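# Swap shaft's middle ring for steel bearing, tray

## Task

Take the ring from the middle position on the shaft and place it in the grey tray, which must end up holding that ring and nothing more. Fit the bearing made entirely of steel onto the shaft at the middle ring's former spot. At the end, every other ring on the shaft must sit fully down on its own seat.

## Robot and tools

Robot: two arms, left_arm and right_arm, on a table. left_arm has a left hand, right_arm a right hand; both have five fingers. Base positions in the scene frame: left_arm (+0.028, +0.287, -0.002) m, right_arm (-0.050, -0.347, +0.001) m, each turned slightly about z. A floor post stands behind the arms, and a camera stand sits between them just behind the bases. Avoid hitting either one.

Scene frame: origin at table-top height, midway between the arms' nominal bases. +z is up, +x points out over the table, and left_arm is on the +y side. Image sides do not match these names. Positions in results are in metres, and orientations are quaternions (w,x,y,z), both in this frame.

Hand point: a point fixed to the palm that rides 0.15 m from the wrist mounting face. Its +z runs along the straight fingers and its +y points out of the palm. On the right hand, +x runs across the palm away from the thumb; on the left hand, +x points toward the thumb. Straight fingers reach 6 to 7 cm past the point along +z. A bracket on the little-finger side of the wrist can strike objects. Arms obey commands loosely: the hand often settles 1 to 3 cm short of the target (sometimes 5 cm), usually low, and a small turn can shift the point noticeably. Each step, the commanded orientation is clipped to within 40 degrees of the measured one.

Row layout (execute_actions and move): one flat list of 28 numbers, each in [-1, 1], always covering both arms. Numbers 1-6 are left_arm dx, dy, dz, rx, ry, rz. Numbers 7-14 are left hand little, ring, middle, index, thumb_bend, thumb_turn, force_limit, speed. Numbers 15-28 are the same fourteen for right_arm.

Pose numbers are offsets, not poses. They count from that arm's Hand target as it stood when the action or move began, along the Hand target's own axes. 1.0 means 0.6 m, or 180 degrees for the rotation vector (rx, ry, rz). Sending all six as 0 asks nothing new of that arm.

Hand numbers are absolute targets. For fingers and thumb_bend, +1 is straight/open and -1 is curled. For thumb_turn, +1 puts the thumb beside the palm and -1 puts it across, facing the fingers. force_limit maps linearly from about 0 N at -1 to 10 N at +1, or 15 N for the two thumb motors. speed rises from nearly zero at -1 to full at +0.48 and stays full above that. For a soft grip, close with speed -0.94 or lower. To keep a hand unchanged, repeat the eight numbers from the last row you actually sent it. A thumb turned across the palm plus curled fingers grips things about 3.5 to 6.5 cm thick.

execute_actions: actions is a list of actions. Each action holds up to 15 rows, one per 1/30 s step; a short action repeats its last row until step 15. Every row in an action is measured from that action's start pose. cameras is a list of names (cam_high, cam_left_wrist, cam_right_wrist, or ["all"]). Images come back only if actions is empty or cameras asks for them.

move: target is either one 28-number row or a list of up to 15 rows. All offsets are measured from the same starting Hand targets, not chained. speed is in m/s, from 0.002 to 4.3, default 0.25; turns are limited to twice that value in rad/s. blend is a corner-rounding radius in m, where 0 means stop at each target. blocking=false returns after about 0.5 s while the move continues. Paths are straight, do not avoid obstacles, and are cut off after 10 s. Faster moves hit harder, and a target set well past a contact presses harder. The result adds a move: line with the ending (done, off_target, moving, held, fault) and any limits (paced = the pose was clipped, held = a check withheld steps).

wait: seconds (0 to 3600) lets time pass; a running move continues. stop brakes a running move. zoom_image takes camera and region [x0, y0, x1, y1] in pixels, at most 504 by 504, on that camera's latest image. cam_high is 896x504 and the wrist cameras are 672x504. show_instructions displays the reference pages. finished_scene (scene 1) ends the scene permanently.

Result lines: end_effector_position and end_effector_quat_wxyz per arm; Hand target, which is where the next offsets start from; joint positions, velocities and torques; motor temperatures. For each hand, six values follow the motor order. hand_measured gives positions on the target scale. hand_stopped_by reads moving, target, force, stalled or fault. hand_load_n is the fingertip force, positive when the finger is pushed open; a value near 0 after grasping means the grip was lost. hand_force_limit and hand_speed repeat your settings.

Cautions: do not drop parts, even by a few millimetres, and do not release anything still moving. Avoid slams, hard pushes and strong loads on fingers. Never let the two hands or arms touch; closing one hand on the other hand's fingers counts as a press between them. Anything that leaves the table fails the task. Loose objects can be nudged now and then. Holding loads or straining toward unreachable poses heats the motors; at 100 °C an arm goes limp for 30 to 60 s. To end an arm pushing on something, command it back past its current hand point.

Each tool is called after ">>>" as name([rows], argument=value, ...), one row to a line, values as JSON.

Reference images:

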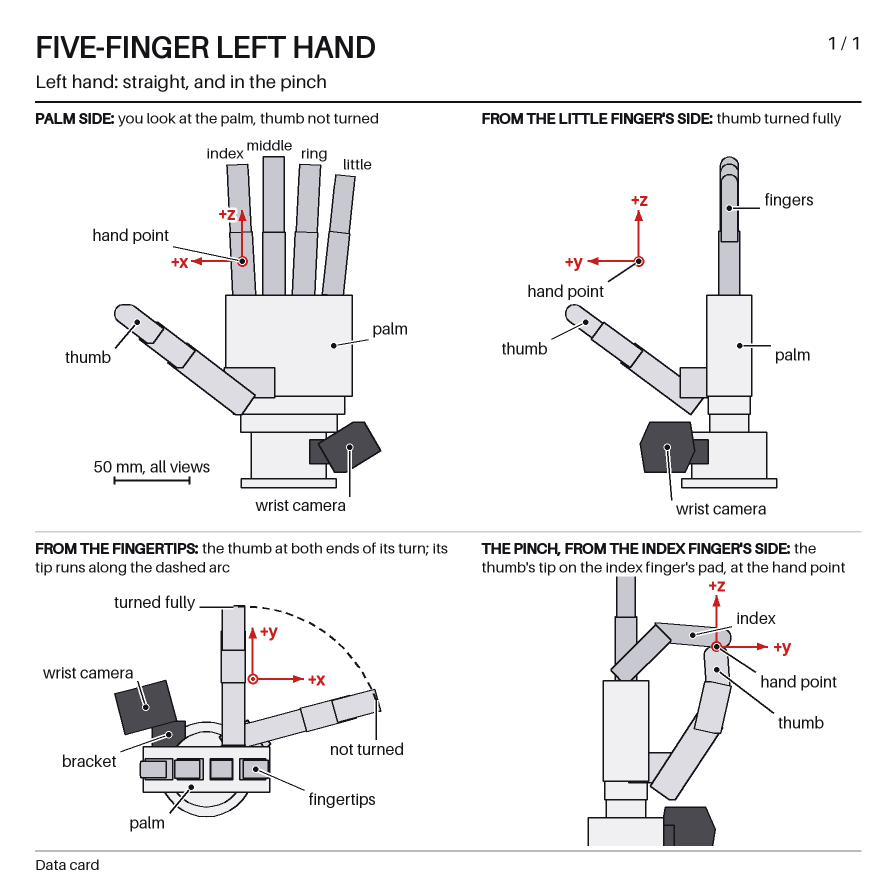

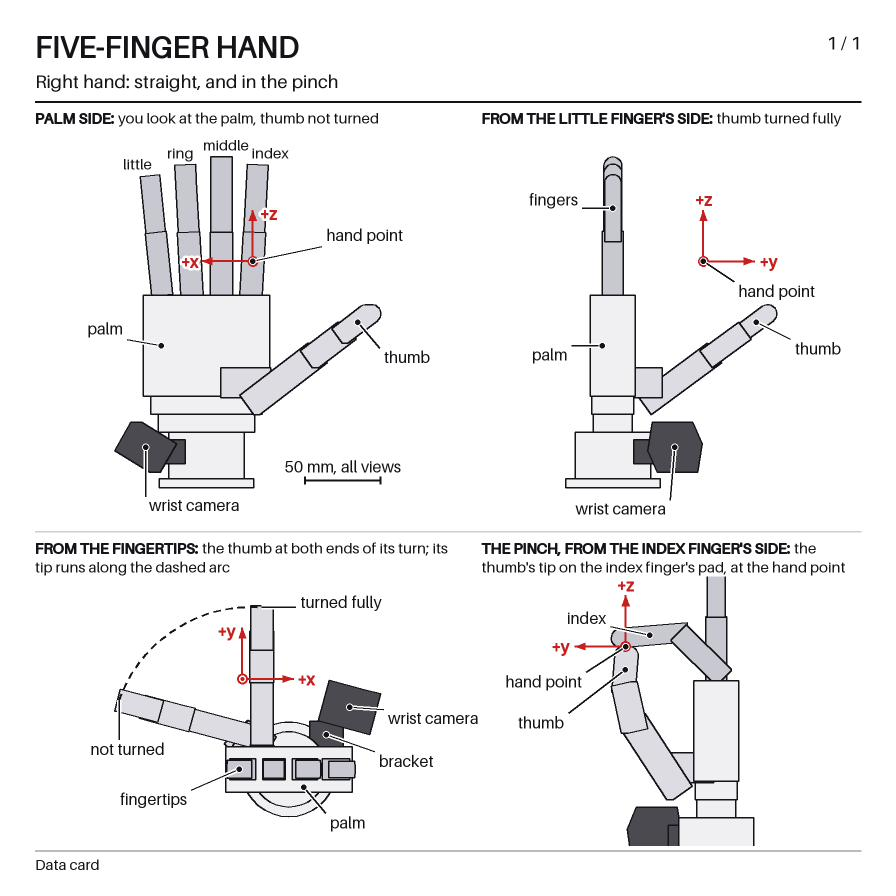

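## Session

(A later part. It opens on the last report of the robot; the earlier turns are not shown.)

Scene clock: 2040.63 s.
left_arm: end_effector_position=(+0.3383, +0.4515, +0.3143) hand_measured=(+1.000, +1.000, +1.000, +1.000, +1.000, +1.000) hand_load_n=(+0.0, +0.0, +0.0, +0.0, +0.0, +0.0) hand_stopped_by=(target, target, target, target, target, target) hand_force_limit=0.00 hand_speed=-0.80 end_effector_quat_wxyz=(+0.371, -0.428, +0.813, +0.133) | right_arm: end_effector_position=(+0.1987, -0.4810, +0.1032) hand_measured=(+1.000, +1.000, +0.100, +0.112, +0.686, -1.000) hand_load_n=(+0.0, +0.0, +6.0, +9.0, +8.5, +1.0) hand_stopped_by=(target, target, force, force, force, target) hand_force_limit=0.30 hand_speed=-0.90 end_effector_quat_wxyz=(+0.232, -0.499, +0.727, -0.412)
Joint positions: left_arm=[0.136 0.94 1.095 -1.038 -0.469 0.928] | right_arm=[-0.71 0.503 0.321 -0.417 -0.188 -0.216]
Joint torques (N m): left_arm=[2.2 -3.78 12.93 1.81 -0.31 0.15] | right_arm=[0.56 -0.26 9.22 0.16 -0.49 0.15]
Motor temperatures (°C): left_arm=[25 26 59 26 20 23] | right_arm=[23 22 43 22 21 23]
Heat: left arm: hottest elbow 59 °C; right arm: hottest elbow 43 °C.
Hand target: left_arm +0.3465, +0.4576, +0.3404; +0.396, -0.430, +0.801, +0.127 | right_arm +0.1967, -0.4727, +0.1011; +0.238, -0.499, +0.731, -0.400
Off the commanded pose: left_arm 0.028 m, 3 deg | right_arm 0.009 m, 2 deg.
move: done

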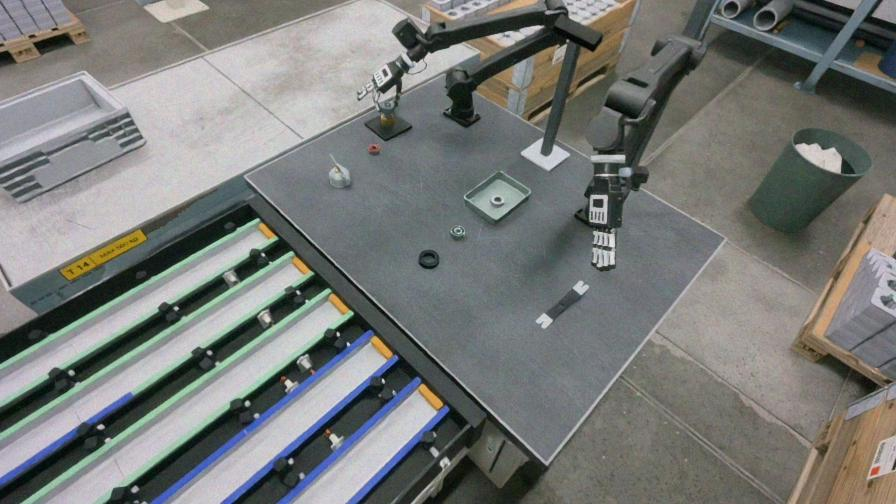

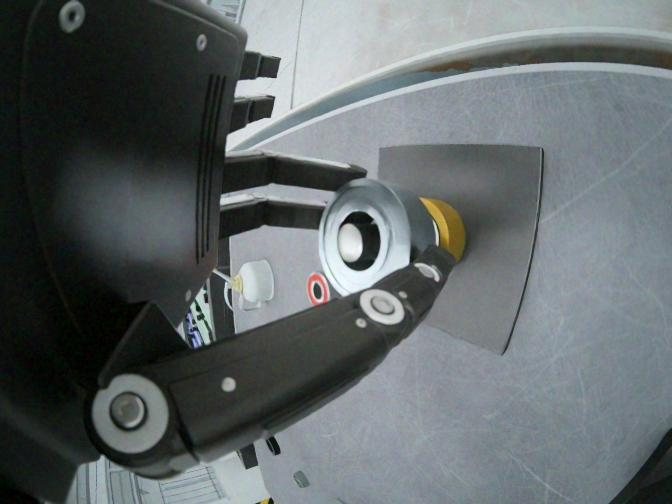

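>>> zoom_image(camera="cam_high", region=[370, 92, 406, 128])

>>> zoom_image(camera="cam_right_wrist", region=[315, 170, 475, 290])

Scaled by 14.000 from the camera's image (finer frame: 1280x720).

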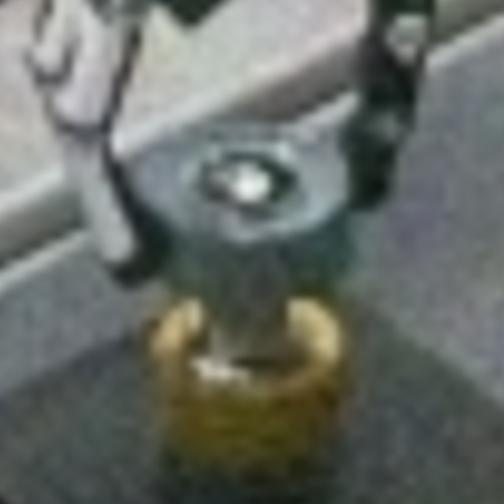

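Scaled by 3.150 from the camera's image (finer frame: 960x720).

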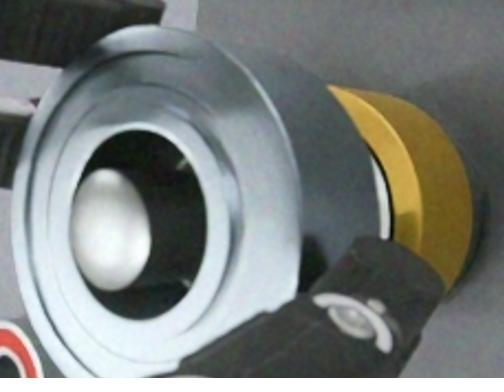

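>>> move(target=[0,0,0,0,0,0,1,1,1,1,1,1,0,-0.8,0,0,0,-0.015,0,0.008,1,1,-0.15,-0.15,0.35,-1,0.3,-0.9], speed=0.02, cameras=["cam_high","cam_right_wrist"])

>>> zoom_image(camera="cam_high", region=[355, 80, 425, 140])

>>> zoom_image(camera="cam_right_wrist", region=[290, 150, 480, 300])

Scene clock: 2200.53 s.
left_arm: end_effector_position=(+0.3383, +0.4515, +0.3143) hand_measured=(+1.000, +1.000, +1.000, +1.000, +1.000, +1.000) hand_load_n=(+0.0, +0.0, +0.0, +0.0, +0.0, +0.0) hand_stopped_by=(target, target, target, target, target, target) hand_force_limit=0.00 hand_speed=-0.80 end_effector_quat_wxyz=(+0.371, -0.428, +0.813, +0.133) | right_arm: end_effector_position=(+0.1967, -0.4796, +0.1002) hand_measured=(+1.000, +1.000, +0.100, +0.112, +0.686, -1.000) hand_load_n=(+0.0, +0.0, +6.0, +9.0, +9.0, +0.5) hand_stopped_by=(target, target, force, force, force, target) hand_force_limit=0.30 hand_speed=-0.90 end_effector_quat_wxyz=(+0.229, -0.494, +0.738, -0.399)
Joint positions: left_arm=[0.136 0.94 1.095 -1.038 -0.469 0.928] | right_arm=[-0.71 0.516 0.328 -0.438 -0.181 -0.199]
Joint torques (N m): left_arm=[2.2 -3.78 12.92 1.81 -0.31 0.15] | right_arm=[0.79 2.02 10.8 -0.42 -0.32 0.17]
Motor temperatures (°C): left_arm=[25 26 60 26 20 23] | right_arm=[23 22 44 21 21 23]
Heat: left arm: hottest elbow 60 °C; right arm: hottest elbow 44 °C.
Hand target: left_arm +0.3465, +0.4576, +0.3404; +0.396, -0.430, +0.801, +0.127 | right_arm +0.1967, -0.4726, +0.1010; +0.231, -0.496, +0.746, -0.379
Off the commanded pose: left_arm 0.028 m, 3 deg | right_arm 0.007 m, 2 deg.
move: done

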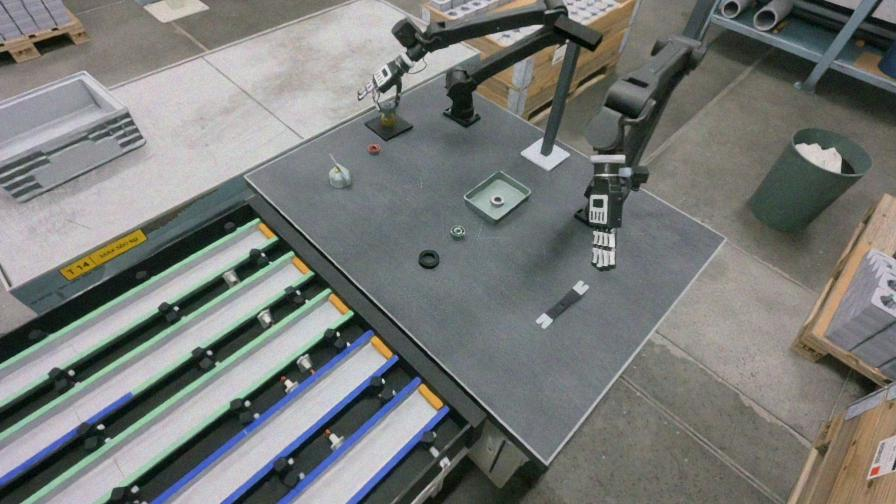

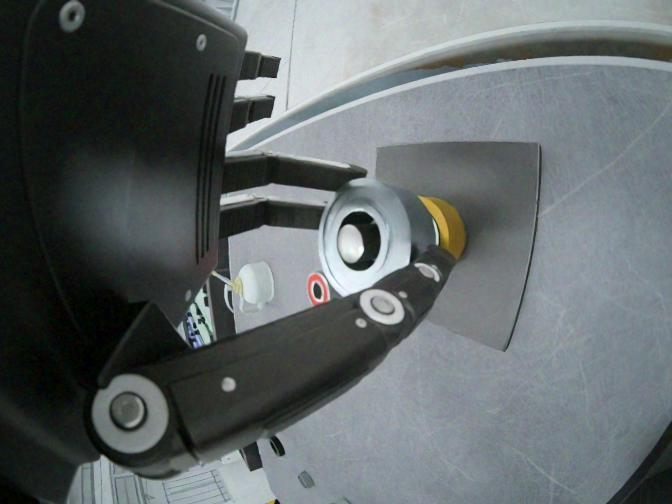

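Scaled by 7.200 from the camera's image (finer frame: 1280x720).

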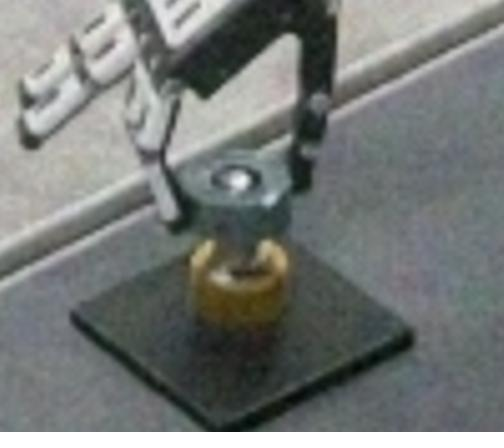

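Scaled by 2.653 from the camera's image (finer frame: 960x720).

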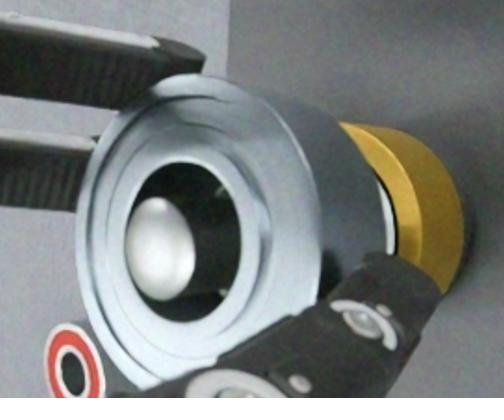

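>>> move(target=[0,0,0,0,0,0,1,1,1,1,1,1,0,-0.8,-0.0003,0.0066,0.005,0,0,0,1,1,-0.15,-0.15,0.35,-1,0.3,-0.9], speed=0.02, cameras=[])

>>> move(target=[0,0,0,0,0,0,1,1,1,1,1,1,0,-0.8,-0.0003,0.0066,0.005,0,0,0,1,1,-0.15,-0.15,0.35,-1,0.3,-0.9], speed=0.02, cameras=["cam_high","cam_right_wrist"])

>>> zoom_image(camera="cam_high", region=[355, 80, 425, 140])

>>> zoom_image(camera="cam_right_wrist", region=[290, 150, 480, 300])

Scene clock: 2225.87 s.
left_arm: end_effector_position=(+0.3383, +0.4515, +0.3143) hand_measured=(+1.000, +1.000, +1.000, +1.000, +1.000, +1.000) hand_load_n=(+0.0, +0.0, +0.0, +0.0, +0.0, +0.0) hand_stopped_by=(target, target, target, target, target, target) hand_force_limit=0.00 hand_speed=-0.80 end_effector_quat_wxyz=(+0.371, -0.428, +0.813, +0.133) | right_arm: end_effector_position=(+0.1966, -0.4796, +0.0999) hand_measured=(+1.000, +1.000, +0.100, +0.112, +0.686, -1.000) hand_load_n=(+0.0, +0.0, +5.5, +8.5, +9.0, +0.0) hand_stopped_by=(target, target, force, force, force, target) hand_force_limit=0.30 hand_speed=-0.90 end_effector_quat_wxyz=(+0.228, -0.494, +0.738, -0.399)
Joint positions: left_arm=[0.136 0.94 1.095 -1.038 -0.469 0.928] | right_arm=[-0.71 0.517 0.328 -0.439 -0.18 -0.199]
Joint torques (N m): left_arm=[2.2 -3.78 12.92 1.8 -0.31 0.15] | right_arm=[0.85 2.32 9.89 0.16 -0.31 0.16]
Motor temperatures (°C): left_arm=[25 25 60 26 20 23] | right_arm=[23 22 44 21 21 23]
Heat: left arm: hottest elbow 60 °C; right arm: hottest elbow 44 °C.
Hand target: left_arm +0.3465, +0.4576, +0.3404; +0.396, -0.430, +0.801, +0.127 | right_arm +0.1966, -0.4726, +0.0960; +0.231, -0.496, +0.746, -0.379
Off the commanded pose: left_arm 0.028 m, 3 deg | right_arm 0.008 m, 2 deg.
move: done

Scene clock: 2226.37 s.
left_arm: end_effector_position=(+0.3383, +0.4515, +0.3143) hand_measured=(+1.000, +1.000, +1.000, +1.000, +1.000, +1.000) hand_load_n=(+0.0, +0.0, +0.0, +0.0, +0.0, +0.0) hand_stopped_by=(target, target, target, target, target, target) hand_force_limit=0.00 hand_speed=-0.80 end_effector_quat_wxyz=(+0.371, -0.428, +0.813, +0.133) | right_arm: end_effector_position=(+0.1975, -0.4803, +0.1006) hand_measured=(+1.000, +1.000, +0.100, +0.112, +0.686, -1.000) hand_load_n=(+0.0, +0.0, +5.0, +7.5, +9.5, +0.0) hand_stopped_by=(target, target, force, force, force, target) hand_force_limit=0.30 hand_speed=-0.90 end_effector_quat_wxyz=(+0.229, -0.493, +0.737, -0.401)
Joint positions: left_arm=[0.136 0.94 1.095 -1.038 -0.469 0.928] | right_arm=[-0.71 0.518 0.328 -0.433 -0.18 -0.199]
Joint torques (N m): left_arm=[2.14 -3.78 12.93 1.81 -0.31 0.15] | right_arm=[0.73 2.61 9.09 0.58 -0.31 0.16]
Motor temperatures (°C): left_arm=[25 25 60 26 20 23] | right_arm=[23 22 44 21 21 23]
Heat: left arm: hottest elbow 60 °C; right arm: hottest elbow 44 °C.
Hand target: left_arm +0.3465, +0.4576, +0.3404; +0.396, -0.430, +0.801, +0.127 | right_arm +0.1966, -0.4726, +0.0911; +0.231, -0.496, +0.746, -0.379
Off the commanded pose: left_arm 0.028 m, 3 deg | right_arm 0.012 m, 3 deg.
move: off_target (right_arm)

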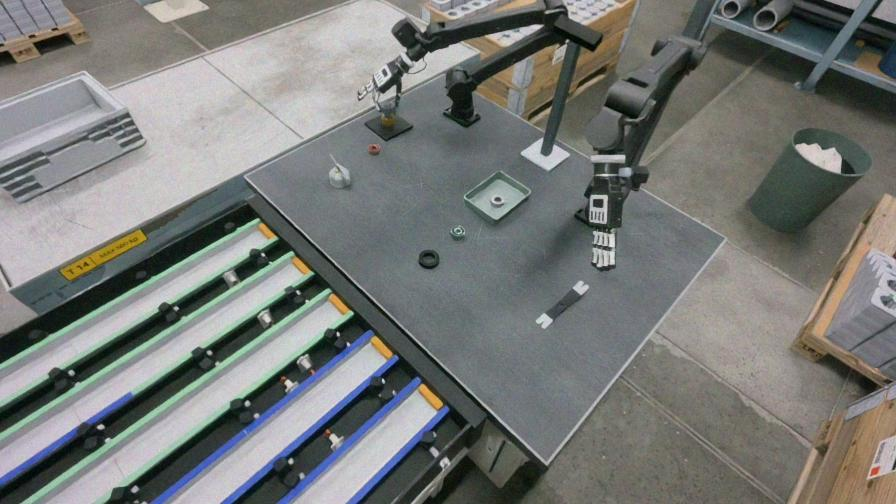

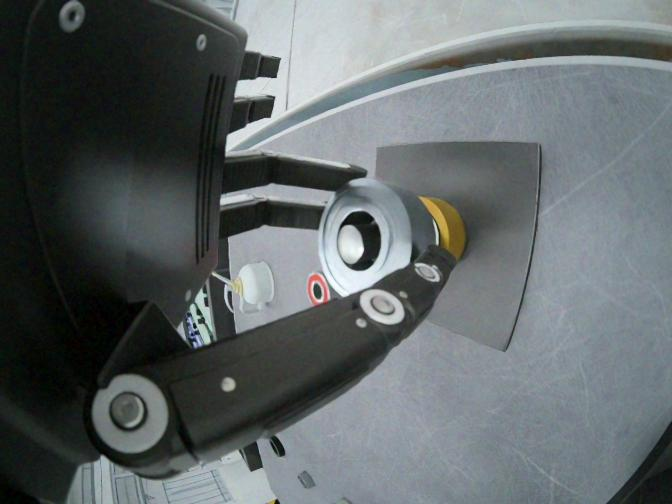

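Scaled by 7.200 from the camera's image (finer frame: 1280x720).

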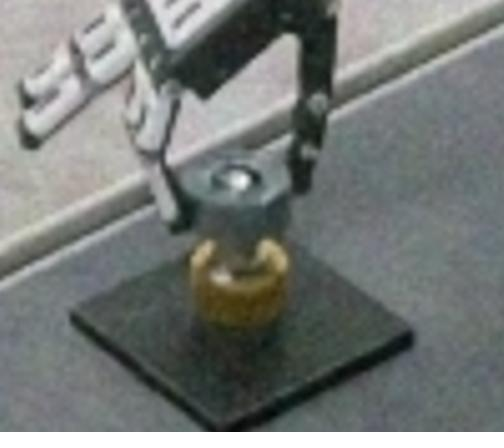

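Scaled by 2.653 from the camera's image (finer frame: 960x720).

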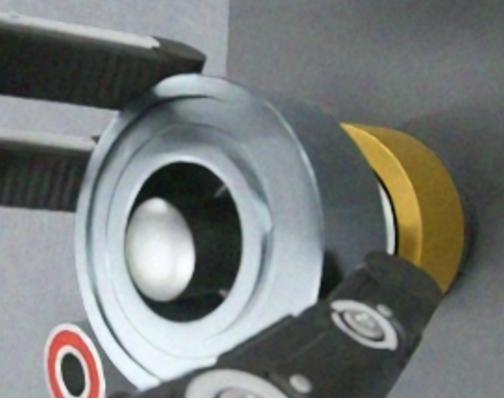

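>>> move(target=[0,0,0,0,0,0,1,1,1,1,1,1,0,-0.8,0,0,0,-0.015,0,0.012,1,1,-0.15,-0.15,0.35,-1,0.3,-0.9], speed=0.03, cameras=["cam_high","cam_right_wrist"])

>>> zoom_image(camera="cam_high", region=[355, 80, 425, 140])

>>> zoom_image(camera="cam_right_wrist", region=[290, 150, 480, 300])

Scene clock: 2297.10 s.
left_arm: end_effector_position=(+0.3383, +0.4515, +0.3143) hand_measured=(+1.000, +1.000, +1.000, +1.000, +1.000, +1.000) hand_load_n=(+0.0, +0.0, +0.0, +0.0, +0.0, +0.0) hand_stopped_by=(target, target, target, target, target, target) hand_force_limit=0.00 hand_speed=-0.80 end_effector_quat_wxyz=(+0.371, -0.428, +0.813, +0.133) | right_arm: end_effector_position=(+0.1988, -0.4802, +0.0935) hand_measured=(+1.000, +1.000, +0.100, +0.112, +0.686, -1.000) hand_load_n=(+0.0, +0.0, +6.0, +9.5, +9.0, +0.5) hand_stopped_by=(target, target, force, force, force, target) hand_force_limit=0.30 hand_speed=-0.90 end_effector_quat_wxyz=(+0.227, -0.485, +0.754, -0.381)
Joint positions: left_arm=[0.136 0.94 1.095 -1.038 -0.469 0.928] | right_arm=[-0.71 0.567 0.338 -0.434 -0.175 -0.169]
Joint torques (N m): left_arm=[2.2 -3.78 12.92 1.78 -0.31 0.14] | right_arm=[0.67 1.55 10.32 -0.75 -0.26 0.15]
Motor temperatures (°C): left_arm=[25 25 60 25 19 23] | right_arm=[23 22 43 21 21 23]
Heat: left arm: hottest elbow 60 °C; right arm: hottest elbow 43 °C.
Hand target: left_arm +0.3465, +0.4576, +0.3404; +0.396, -0.430, +0.801, +0.127 | right_arm +0.1967, -0.4727, +0.0913; +0.227, -0.487, +0.764, -0.357
Off the commanded pose: left_arm 0.028 m, 3 deg | right_arm 0.008 m, 3 deg.
move: off_target (right_arm)

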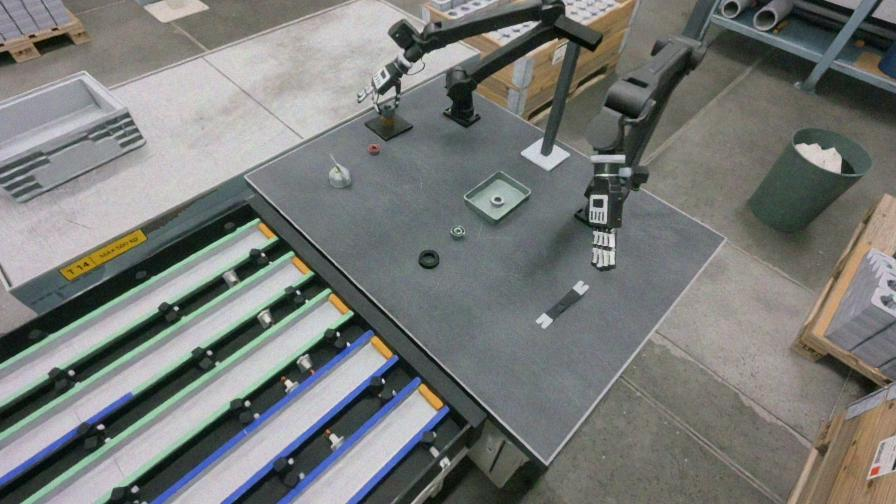

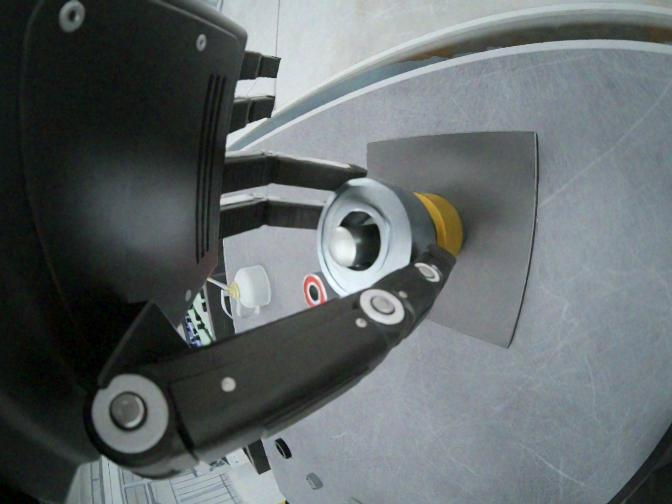

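Scaled by 7.200 from the camera's image (finer frame: 1280x720).

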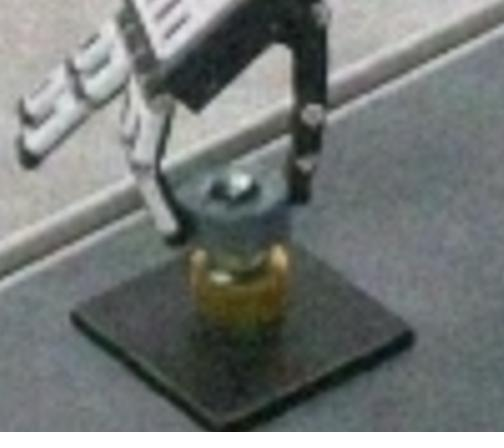

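Scaled by 2.653 from the camera's image (finer frame: 960x720).

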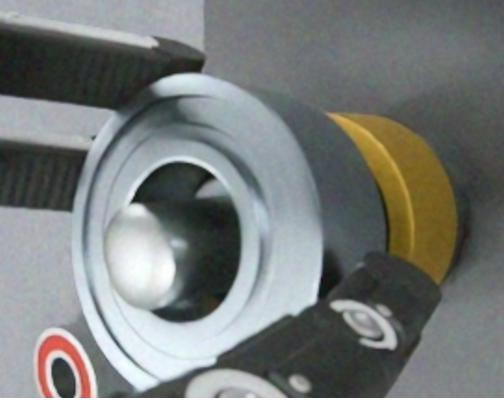

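>>> move(target=[0,0,0,0,0,0,1,1,1,1,1,1,0,-0.8,0,0.0077,0.0064,0.003,0,-0.003,1,1,-0.15,-0.15,0.35,-1,0.3,-0.9], speed=0.02, cameras=["cam_high","cam_right_wrist"])

>>> zoom_image(camera="cam_high", region=[355, 80, 425, 140])

>>> zoom_image(camera="cam_right_wrist", region=[290, 150, 480, 300])

Scene clock: 2312.03 s.
left_arm: end_effector_position=(+0.3383, +0.4515, +0.3143) hand_measured=(+1.000, +1.000, +1.000, +1.000, +1.000, +1.000) hand_load_n=(+0.0, +0.0, +0.0, +0.0, +0.0, +0.0) hand_stopped_by=(target, target, target, target, target, target) hand_force_limit=0.00 hand_speed=-0.80 end_effector_quat_wxyz=(+0.371, -0.428, +0.813, +0.133) | right_arm: end_effector_position=(+0.1990, -0.4803, +0.0938) hand_measured=(+1.000, +1.000, +0.100, +0.112, +0.686, -1.000) hand_load_n=(+0.0, +0.0, +6.0, +9.0, +9.0, +0.5) hand_stopped_by=(target, target, force, force, force, target) hand_force_limit=0.30 hand_speed=-0.90 end_effector_quat_wxyz=(+0.227, -0.485, +0.754, -0.381)
Joint positions: left_arm=[0.136 0.94 1.095 -1.038 -0.469 0.928] | right_arm=[-0.71 0.567 0.338 -0.434 -0.175 -0.169]
Joint torques (N m): left_arm=[2.2 -3.78 12.93 1.8 -0.31 0.15] | right_arm=[0.79 1.44 8.92 0.42 -0.29 0.07]
Motor temperatures (°C): left_arm=[25 25 60 25 19 23] | right_arm=[23 22 44 21 21 23]
Heat: left arm: hottest elbow 60 °C; right arm: hottest elbow 44 °C.
Hand target: left_arm +0.3465, +0.4576, +0.3404; +0.396, -0.430, +0.801, +0.127 | right_arm +0.1967, -0.4727, +0.0853; +0.227, -0.489, +0.760, -0.362
Off the commanded pose: left_arm 0.028 m, 3 deg | right_arm 0.012 m, 2 deg.
move: off_target (right_arm)

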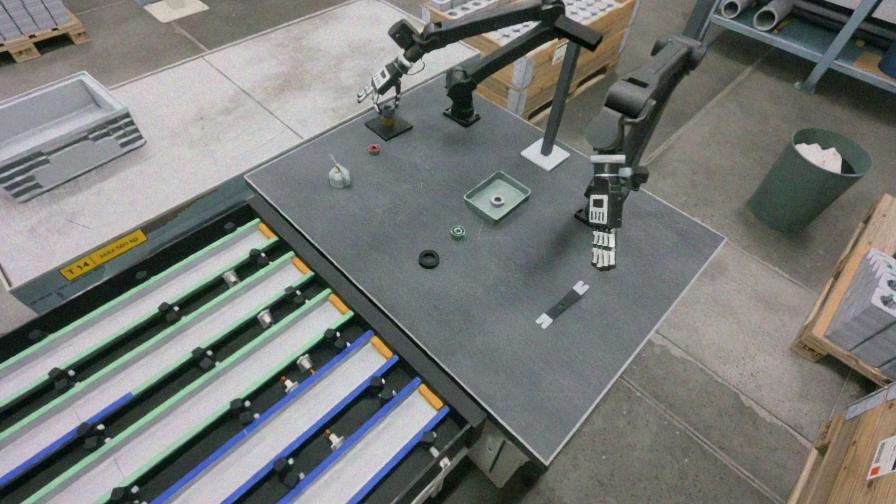

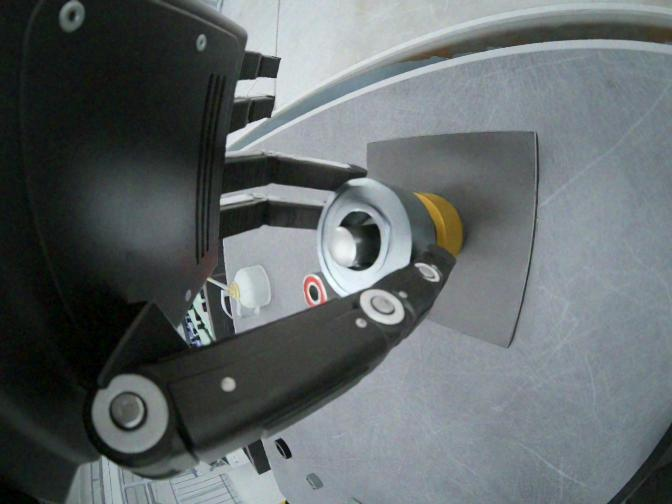

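Scaled by 7.200 from the camera's image (finer frame: 1280x720).

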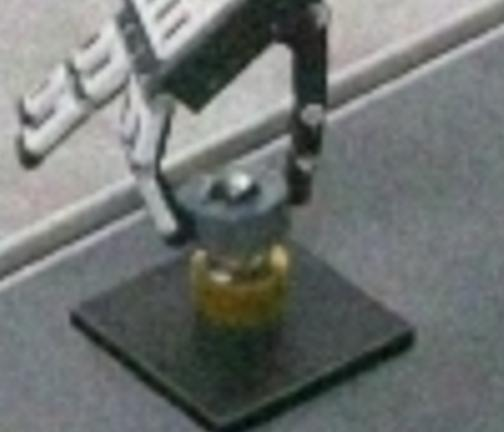

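Scaled by 2.653 from the camera's image (finer frame: 960x720).

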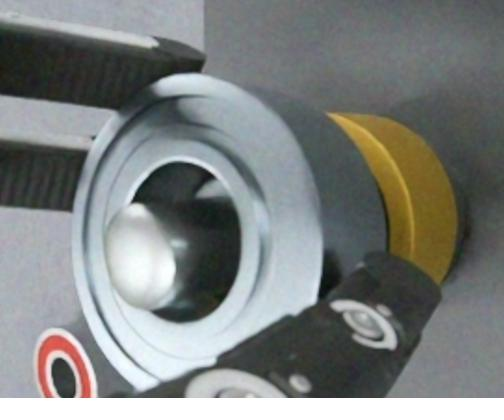

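>>> move(target=[0,0,0,0,0,0,1,1,1,1,1,1,0,-0.8,0,0.0077,0.0064,0,0,0,1,1,-0.15,-0.15,0.35,-1,0.3,-0.9], speed=0.02, cameras=[])

Scene clock: 2318.63 s.
left_arm: end_effector_position=(+0.3383, +0.4515, +0.3143) hand_measured=(+1.000, +1.000, +1.000, +1.000, +1.000, +1.000) hand_load_n=(+0.0, +0.0, +0.0, +0.0, +0.0, +0.0) hand_stopped_by=(target, target, target, target, target, target) hand_force_limit=0.00 hand_speed=-0.80 end_effector_quat_wxyz=(+0.371, -0.428, +0.813, +0.133) | right_arm: end_effector_position=(+0.2001, -0.4812, +0.0929) hand_measured=(+1.000, +1.000, +0.100, +0.112, +0.686, -1.000) hand_load_n=(+0.0, +0.0, +5.5, +8.5, +9.5, +0.5) hand_stopped_by=(target, target, force, force, force, target) hand_force_limit=0.30 hand_speed=-0.90 end_effector_quat_wxyz=(+0.227, -0.485, +0.754, -0.381)
Joint positions: left_arm=[0.136 0.94 1.095 -1.038 -0.469 0.928] | right_arm=[-0.71 0.576 0.338 -0.426 -0.175 -0.169]
Joint torques (N m): left_arm=[2.14 -3.84 12.92 1.8 -0.31 0.15] | right_arm=[0.73 1.2 7.88 0.85 -0.31 0.06]
Motor temperatures (°C): left_arm=[25 25 60 25 19 23] | right_arm=[23 22 43 21 21 23]
Heat: left arm: hottest elbow 60 °C; right arm: hottest elbow 43 °C.
Hand target: left_arm +0.3465, +0.4576, +0.3404; +0.396, -0.430, +0.801, +0.127 | right_arm +0.1967, -0.4727, +0.0792; +0.227, -0.489, +0.760, -0.362
Off the commanded pose: left_arm 0.028 m, 3 deg | right_arm 0.016 m, 2 deg.
move: off_target (right_arm)

>>> wait(seconds=0.3, cameras=["cam_high","cam_right_wrist"])

>>> zoom_image(camera="cam_high", region=[370, 92, 406, 128])

>>> zoom_image(camera="cam_right_wrist", region=[290, 150, 480, 300])

Scene clock: 2327.43 s.
left_arm: end_effector_position=(+0.3383, +0.4515, +0.3143) hand_measured=(+1.000, +1.000, +1.000, +1.000, +1.000, +1.000) hand_load_n=(+0.0, +0.0, +0.0, +0.0, +0.0, +0.0) hand_stopped_by=(target, target, target, target, target, target) hand_force_limit=0.00 hand_speed=-0.80 end_effector_quat_wxyz=(+0.371, -0.428, +0.813, +0.133) | right_arm: end_effector_position=(+0.2001, -0.4812, +0.0929) hand_measured=(+1.000, +1.000, +0.100, +0.112, +0.686, -1.000) hand_load_n=(+0.5, +0.0, +5.5, +8.5, +9.0, +0.5) hand_stopped_by=(target, target, force, force, force, target) hand_force_limit=0.30 hand_speed=-0.90 end_effector_quat_wxyz=(+0.227, -0.485, +0.754, -0.381)
Joint positions: left_arm=[0.136 0.94 1.095 -1.038 -0.469 0.928] | right_arm=[-0.71 0.576 0.338 -0.426 -0.175 -0.169]
Joint torques (N m): left_arm=[2.2 -3.78 12.92 1.8 -0.31 0.15] | right_arm=[0.67 1.26 7.9 0.85 -0.31 0.06]
Motor temperatures (°C): left_arm=[25 25 60 25 19 23] | right_arm=[23 22 43 21 21 23]
Heat: left arm: hottest elbow 60 °C; right arm: hottest elbow 43 °C.
Hand target: left_arm +0.3465, +0.4576, +0.3404; +0.396, -0.430, +0.801, +0.127 | right_arm +0.1967, -0.4727, +0.0792; +0.227, -0.489, +0.760, -0.362
Off the commanded pose: left_arm 0.028 m, 3 deg | right_arm 0.016 m, 2 deg.
wait: 0.30 s; at rest from the start

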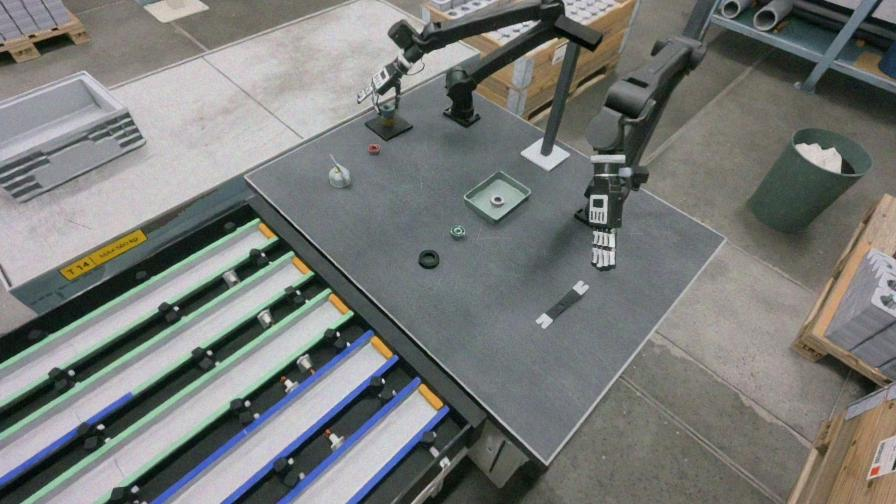

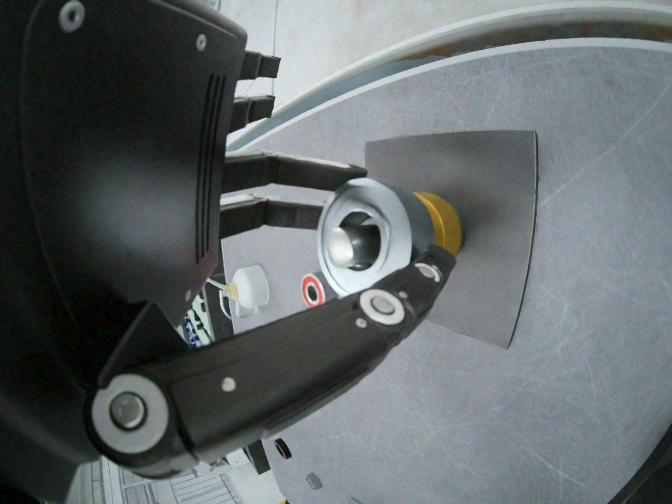

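Scaled by 14.000 from the camera's image (finer frame: 1280x720).

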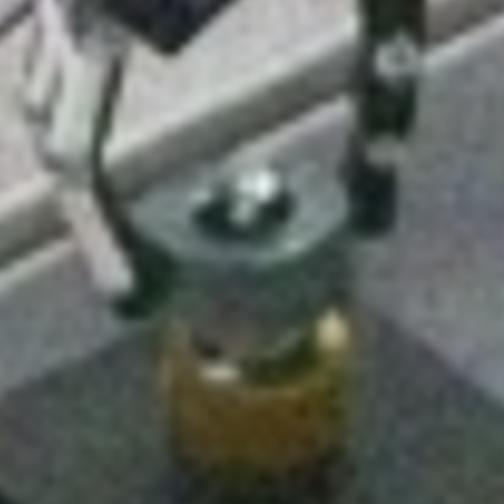

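Scaled by 2.653 from the camera's image (finer frame: 960x720).

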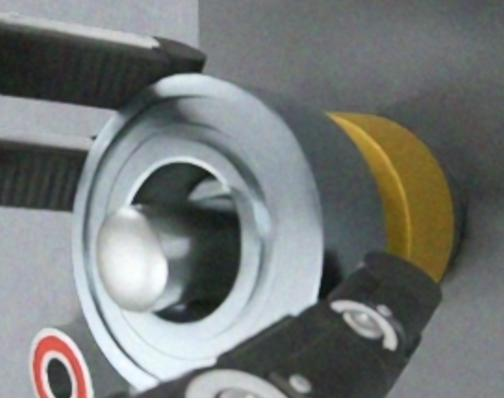

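>>> move(target=[0,0,0,0,0,0,1,1,1,1,1,1,0,-0.8,-0.0029,0.0026,0.0099,0,0,0,1,1,-0.15,-0.15,0.35,-1,0.3,-0.9], speed=0.02, cameras=["cam_high","cam_right_wrist"])

>>> zoom_image(camera="cam_high", region=[370, 92, 406, 128])

>>> zoom_image(camera="cam_right_wrist", region=[290, 150, 480, 300])

Scene clock: 2355.40 s.
left_arm: end_effector_position=(+0.3383, +0.4515, +0.3143) hand_measured=(+1.000, +1.000, +1.000, +1.000, +1.000, +1.000) hand_load_n=(+0.0, +0.0, +0.0, +0.0, +0.0, +0.0) hand_stopped_by=(target, target, target, target, target, target) hand_force_limit=0.00 hand_speed=-0.80 end_effector_quat_wxyz=(+0.371, -0.428, +0.813, +0.133) | right_arm: end_effector_position=(+0.2011, -0.4810, +0.0850) hand_measured=(+1.000, +1.000, +0.100, +0.112, +0.686, -1.000) hand_load_n=(+0.0, +0.0, +5.0, +7.5, +10.0, +0.5) hand_stopped_by=(target, target, force, force, force, target) hand_force_limit=0.30 hand_speed=-0.90 end_effector_quat_wxyz=(+0.224, -0.487, +0.756, -0.376)
Joint positions: left_arm=[0.136 0.94 1.095 -1.038 -0.469 0.928] | right_arm=[-0.703 0.6 0.328 -0.403 -0.168 -0.167]
Joint torques (N m): left_arm=[2.2 -3.84 12.93 1.81 -0.31 0.15] | right_arm=[1.26 1.03 7.98 1.24 -0.2 0.15]
Motor temperatures (°C): left_arm=[25 25 60 25 19 23] | right_arm=[23 22 42 21 21 23]
Heat: left arm: hottest elbow 60 °C; right arm: hottest elbow 42 °C.
Hand target: left_arm +0.3465, +0.4576, +0.3404; +0.396, -0.430, +0.801, +0.127 | right_arm +0.2006, -0.4726, +0.0741; +0.227, -0.489, +0.760, -0.362
Off the commanded pose: left_arm 0.028 m, 3 deg | right_arm 0.014 m, 2 deg.
move: off_target (right_arm)

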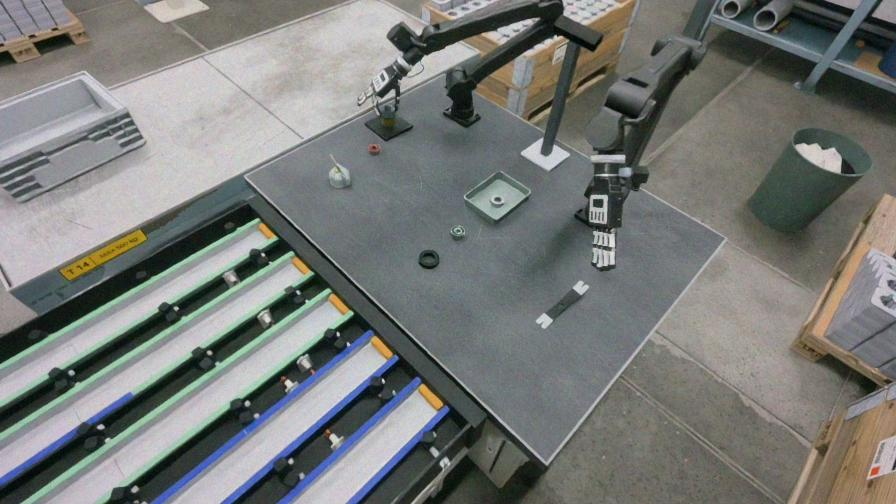

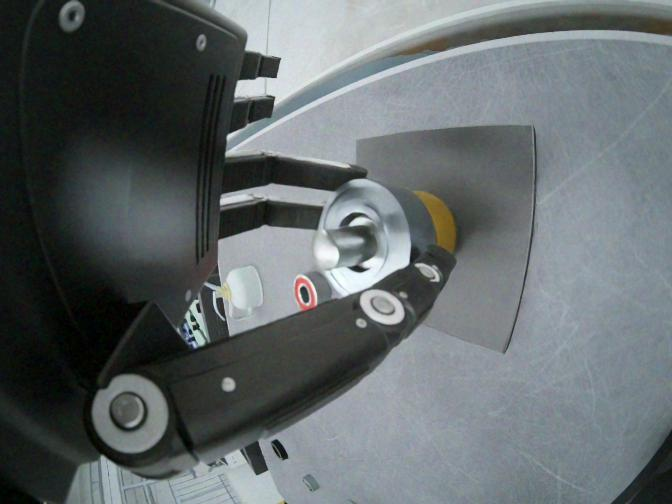

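Scaled by 14.000 from the camera's image (finer frame: 1280x720).

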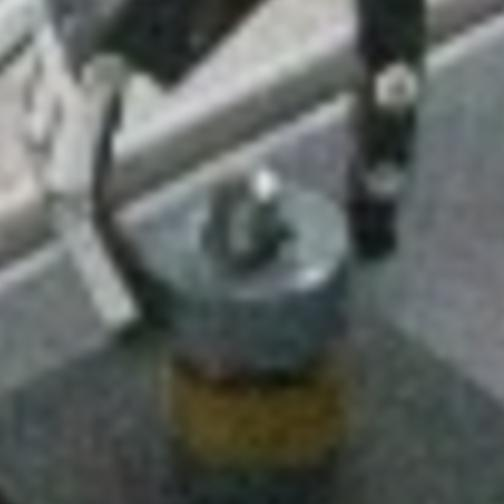

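Scaled by 2.653 from the camera's image (finer frame: 960x720).

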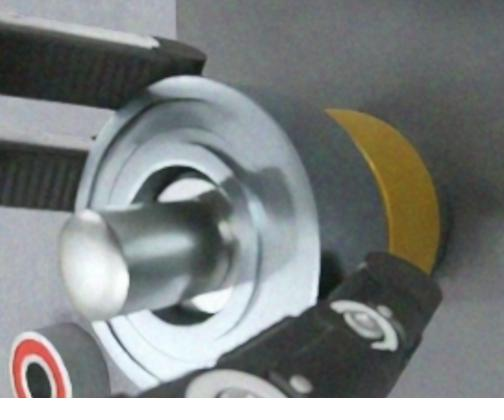

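>>> move(target=[0,0,0,0,0,0,1,1,1,1,1,1,0,-0.8,-0.001,0.004,0.0066,0,0,0,1,1,-0.15,-0.15,0.35,-1,0.3,-0.9], speed=0.02, cameras=["cam_high","cam_right_wrist"])

>>> zoom_image(camera="cam_high", region=[370, 92, 406, 128])

>>> zoom_image(camera="cam_right_wrist", region=[290, 150, 480, 300])

Scene clock: 2365.77 s.
left_arm: end_effector_position=(+0.3383, +0.4515, +0.3143) hand_measured=(+1.000, +1.000, +1.000, +1.000, +1.000, +1.000) hand_load_n=(+0.0, +0.0, +0.0, +0.0, +0.0, +0.0) hand_stopped_by=(target, target, target, target, target, target) hand_force_limit=0.00 hand_speed=-0.80 end_effector_quat_wxyz=(+0.371, -0.428, +0.813, +0.133) | right_arm: end_effector_position=(+0.2017, -0.4809, +0.0788) hand_measured=(+1.000, +1.000, +0.100, +0.112, +0.686, -1.000) hand_load_n=(+0.0, -0.5, +5.0, +7.5, +10.0, +0.0) hand_stopped_by=(target, target, force, force, force, target) hand_force_limit=0.30 hand_speed=-0.90 end_effector_quat_wxyz=(+0.222, -0.488, +0.756, -0.375)
Joint positions: left_arm=[0.136 0.94 1.095 -1.038 -0.469 0.928] | right_arm=[-0.698 0.615 0.318 -0.382 -0.163 -0.167]
Joint torques (N m): left_arm=[2.14 -3.78 12.93 1.81 -0.31 0.15] | right_arm=[1.2 0.91 8.01 1.36 -0.23 0.18]
Motor temperatures (°C): left_arm=[24 25 60 25 19 23] | right_arm=[23 22 42 21 21 23]
Heat: left arm: hottest elbow 60 °C; right arm: hottest elbow 42 °C.
Hand target: left_arm +0.3465, +0.4576, +0.3404; +0.396, -0.430, +0.801, +0.127 | right_arm +0.2023, -0.4728, +0.0698; +0.227, -0.489, +0.760, -0.362
Off the commanded pose: left_arm 0.028 m, 3 deg | right_arm 0.012 m, 2 deg.
move: off_target (right_arm)

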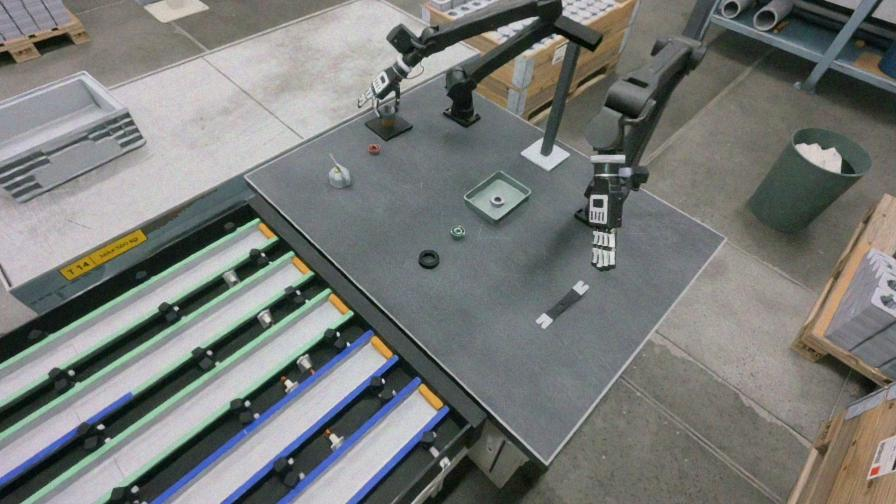

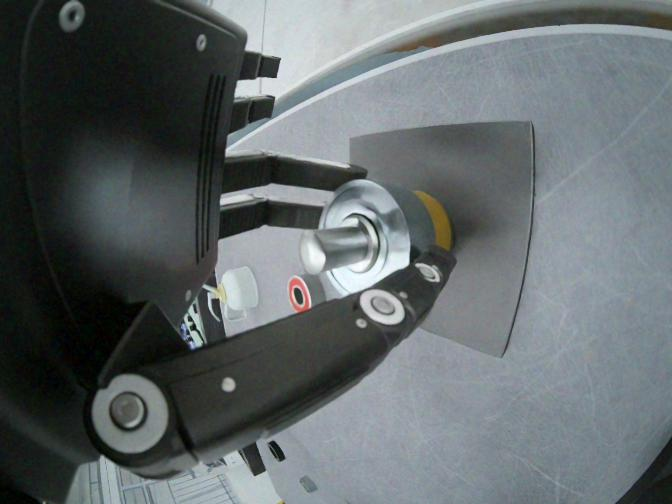

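Scaled by 14.000 from the camera's image (finer frame: 1280x720).

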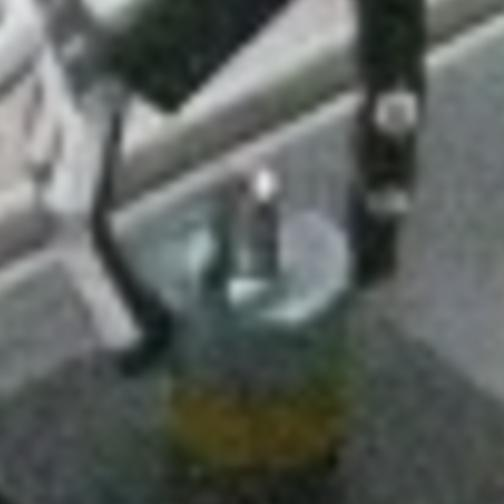

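Scaled by 2.653 from the camera's image (finer frame: 960x720).

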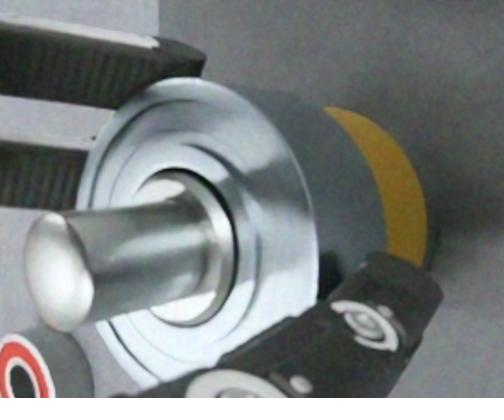

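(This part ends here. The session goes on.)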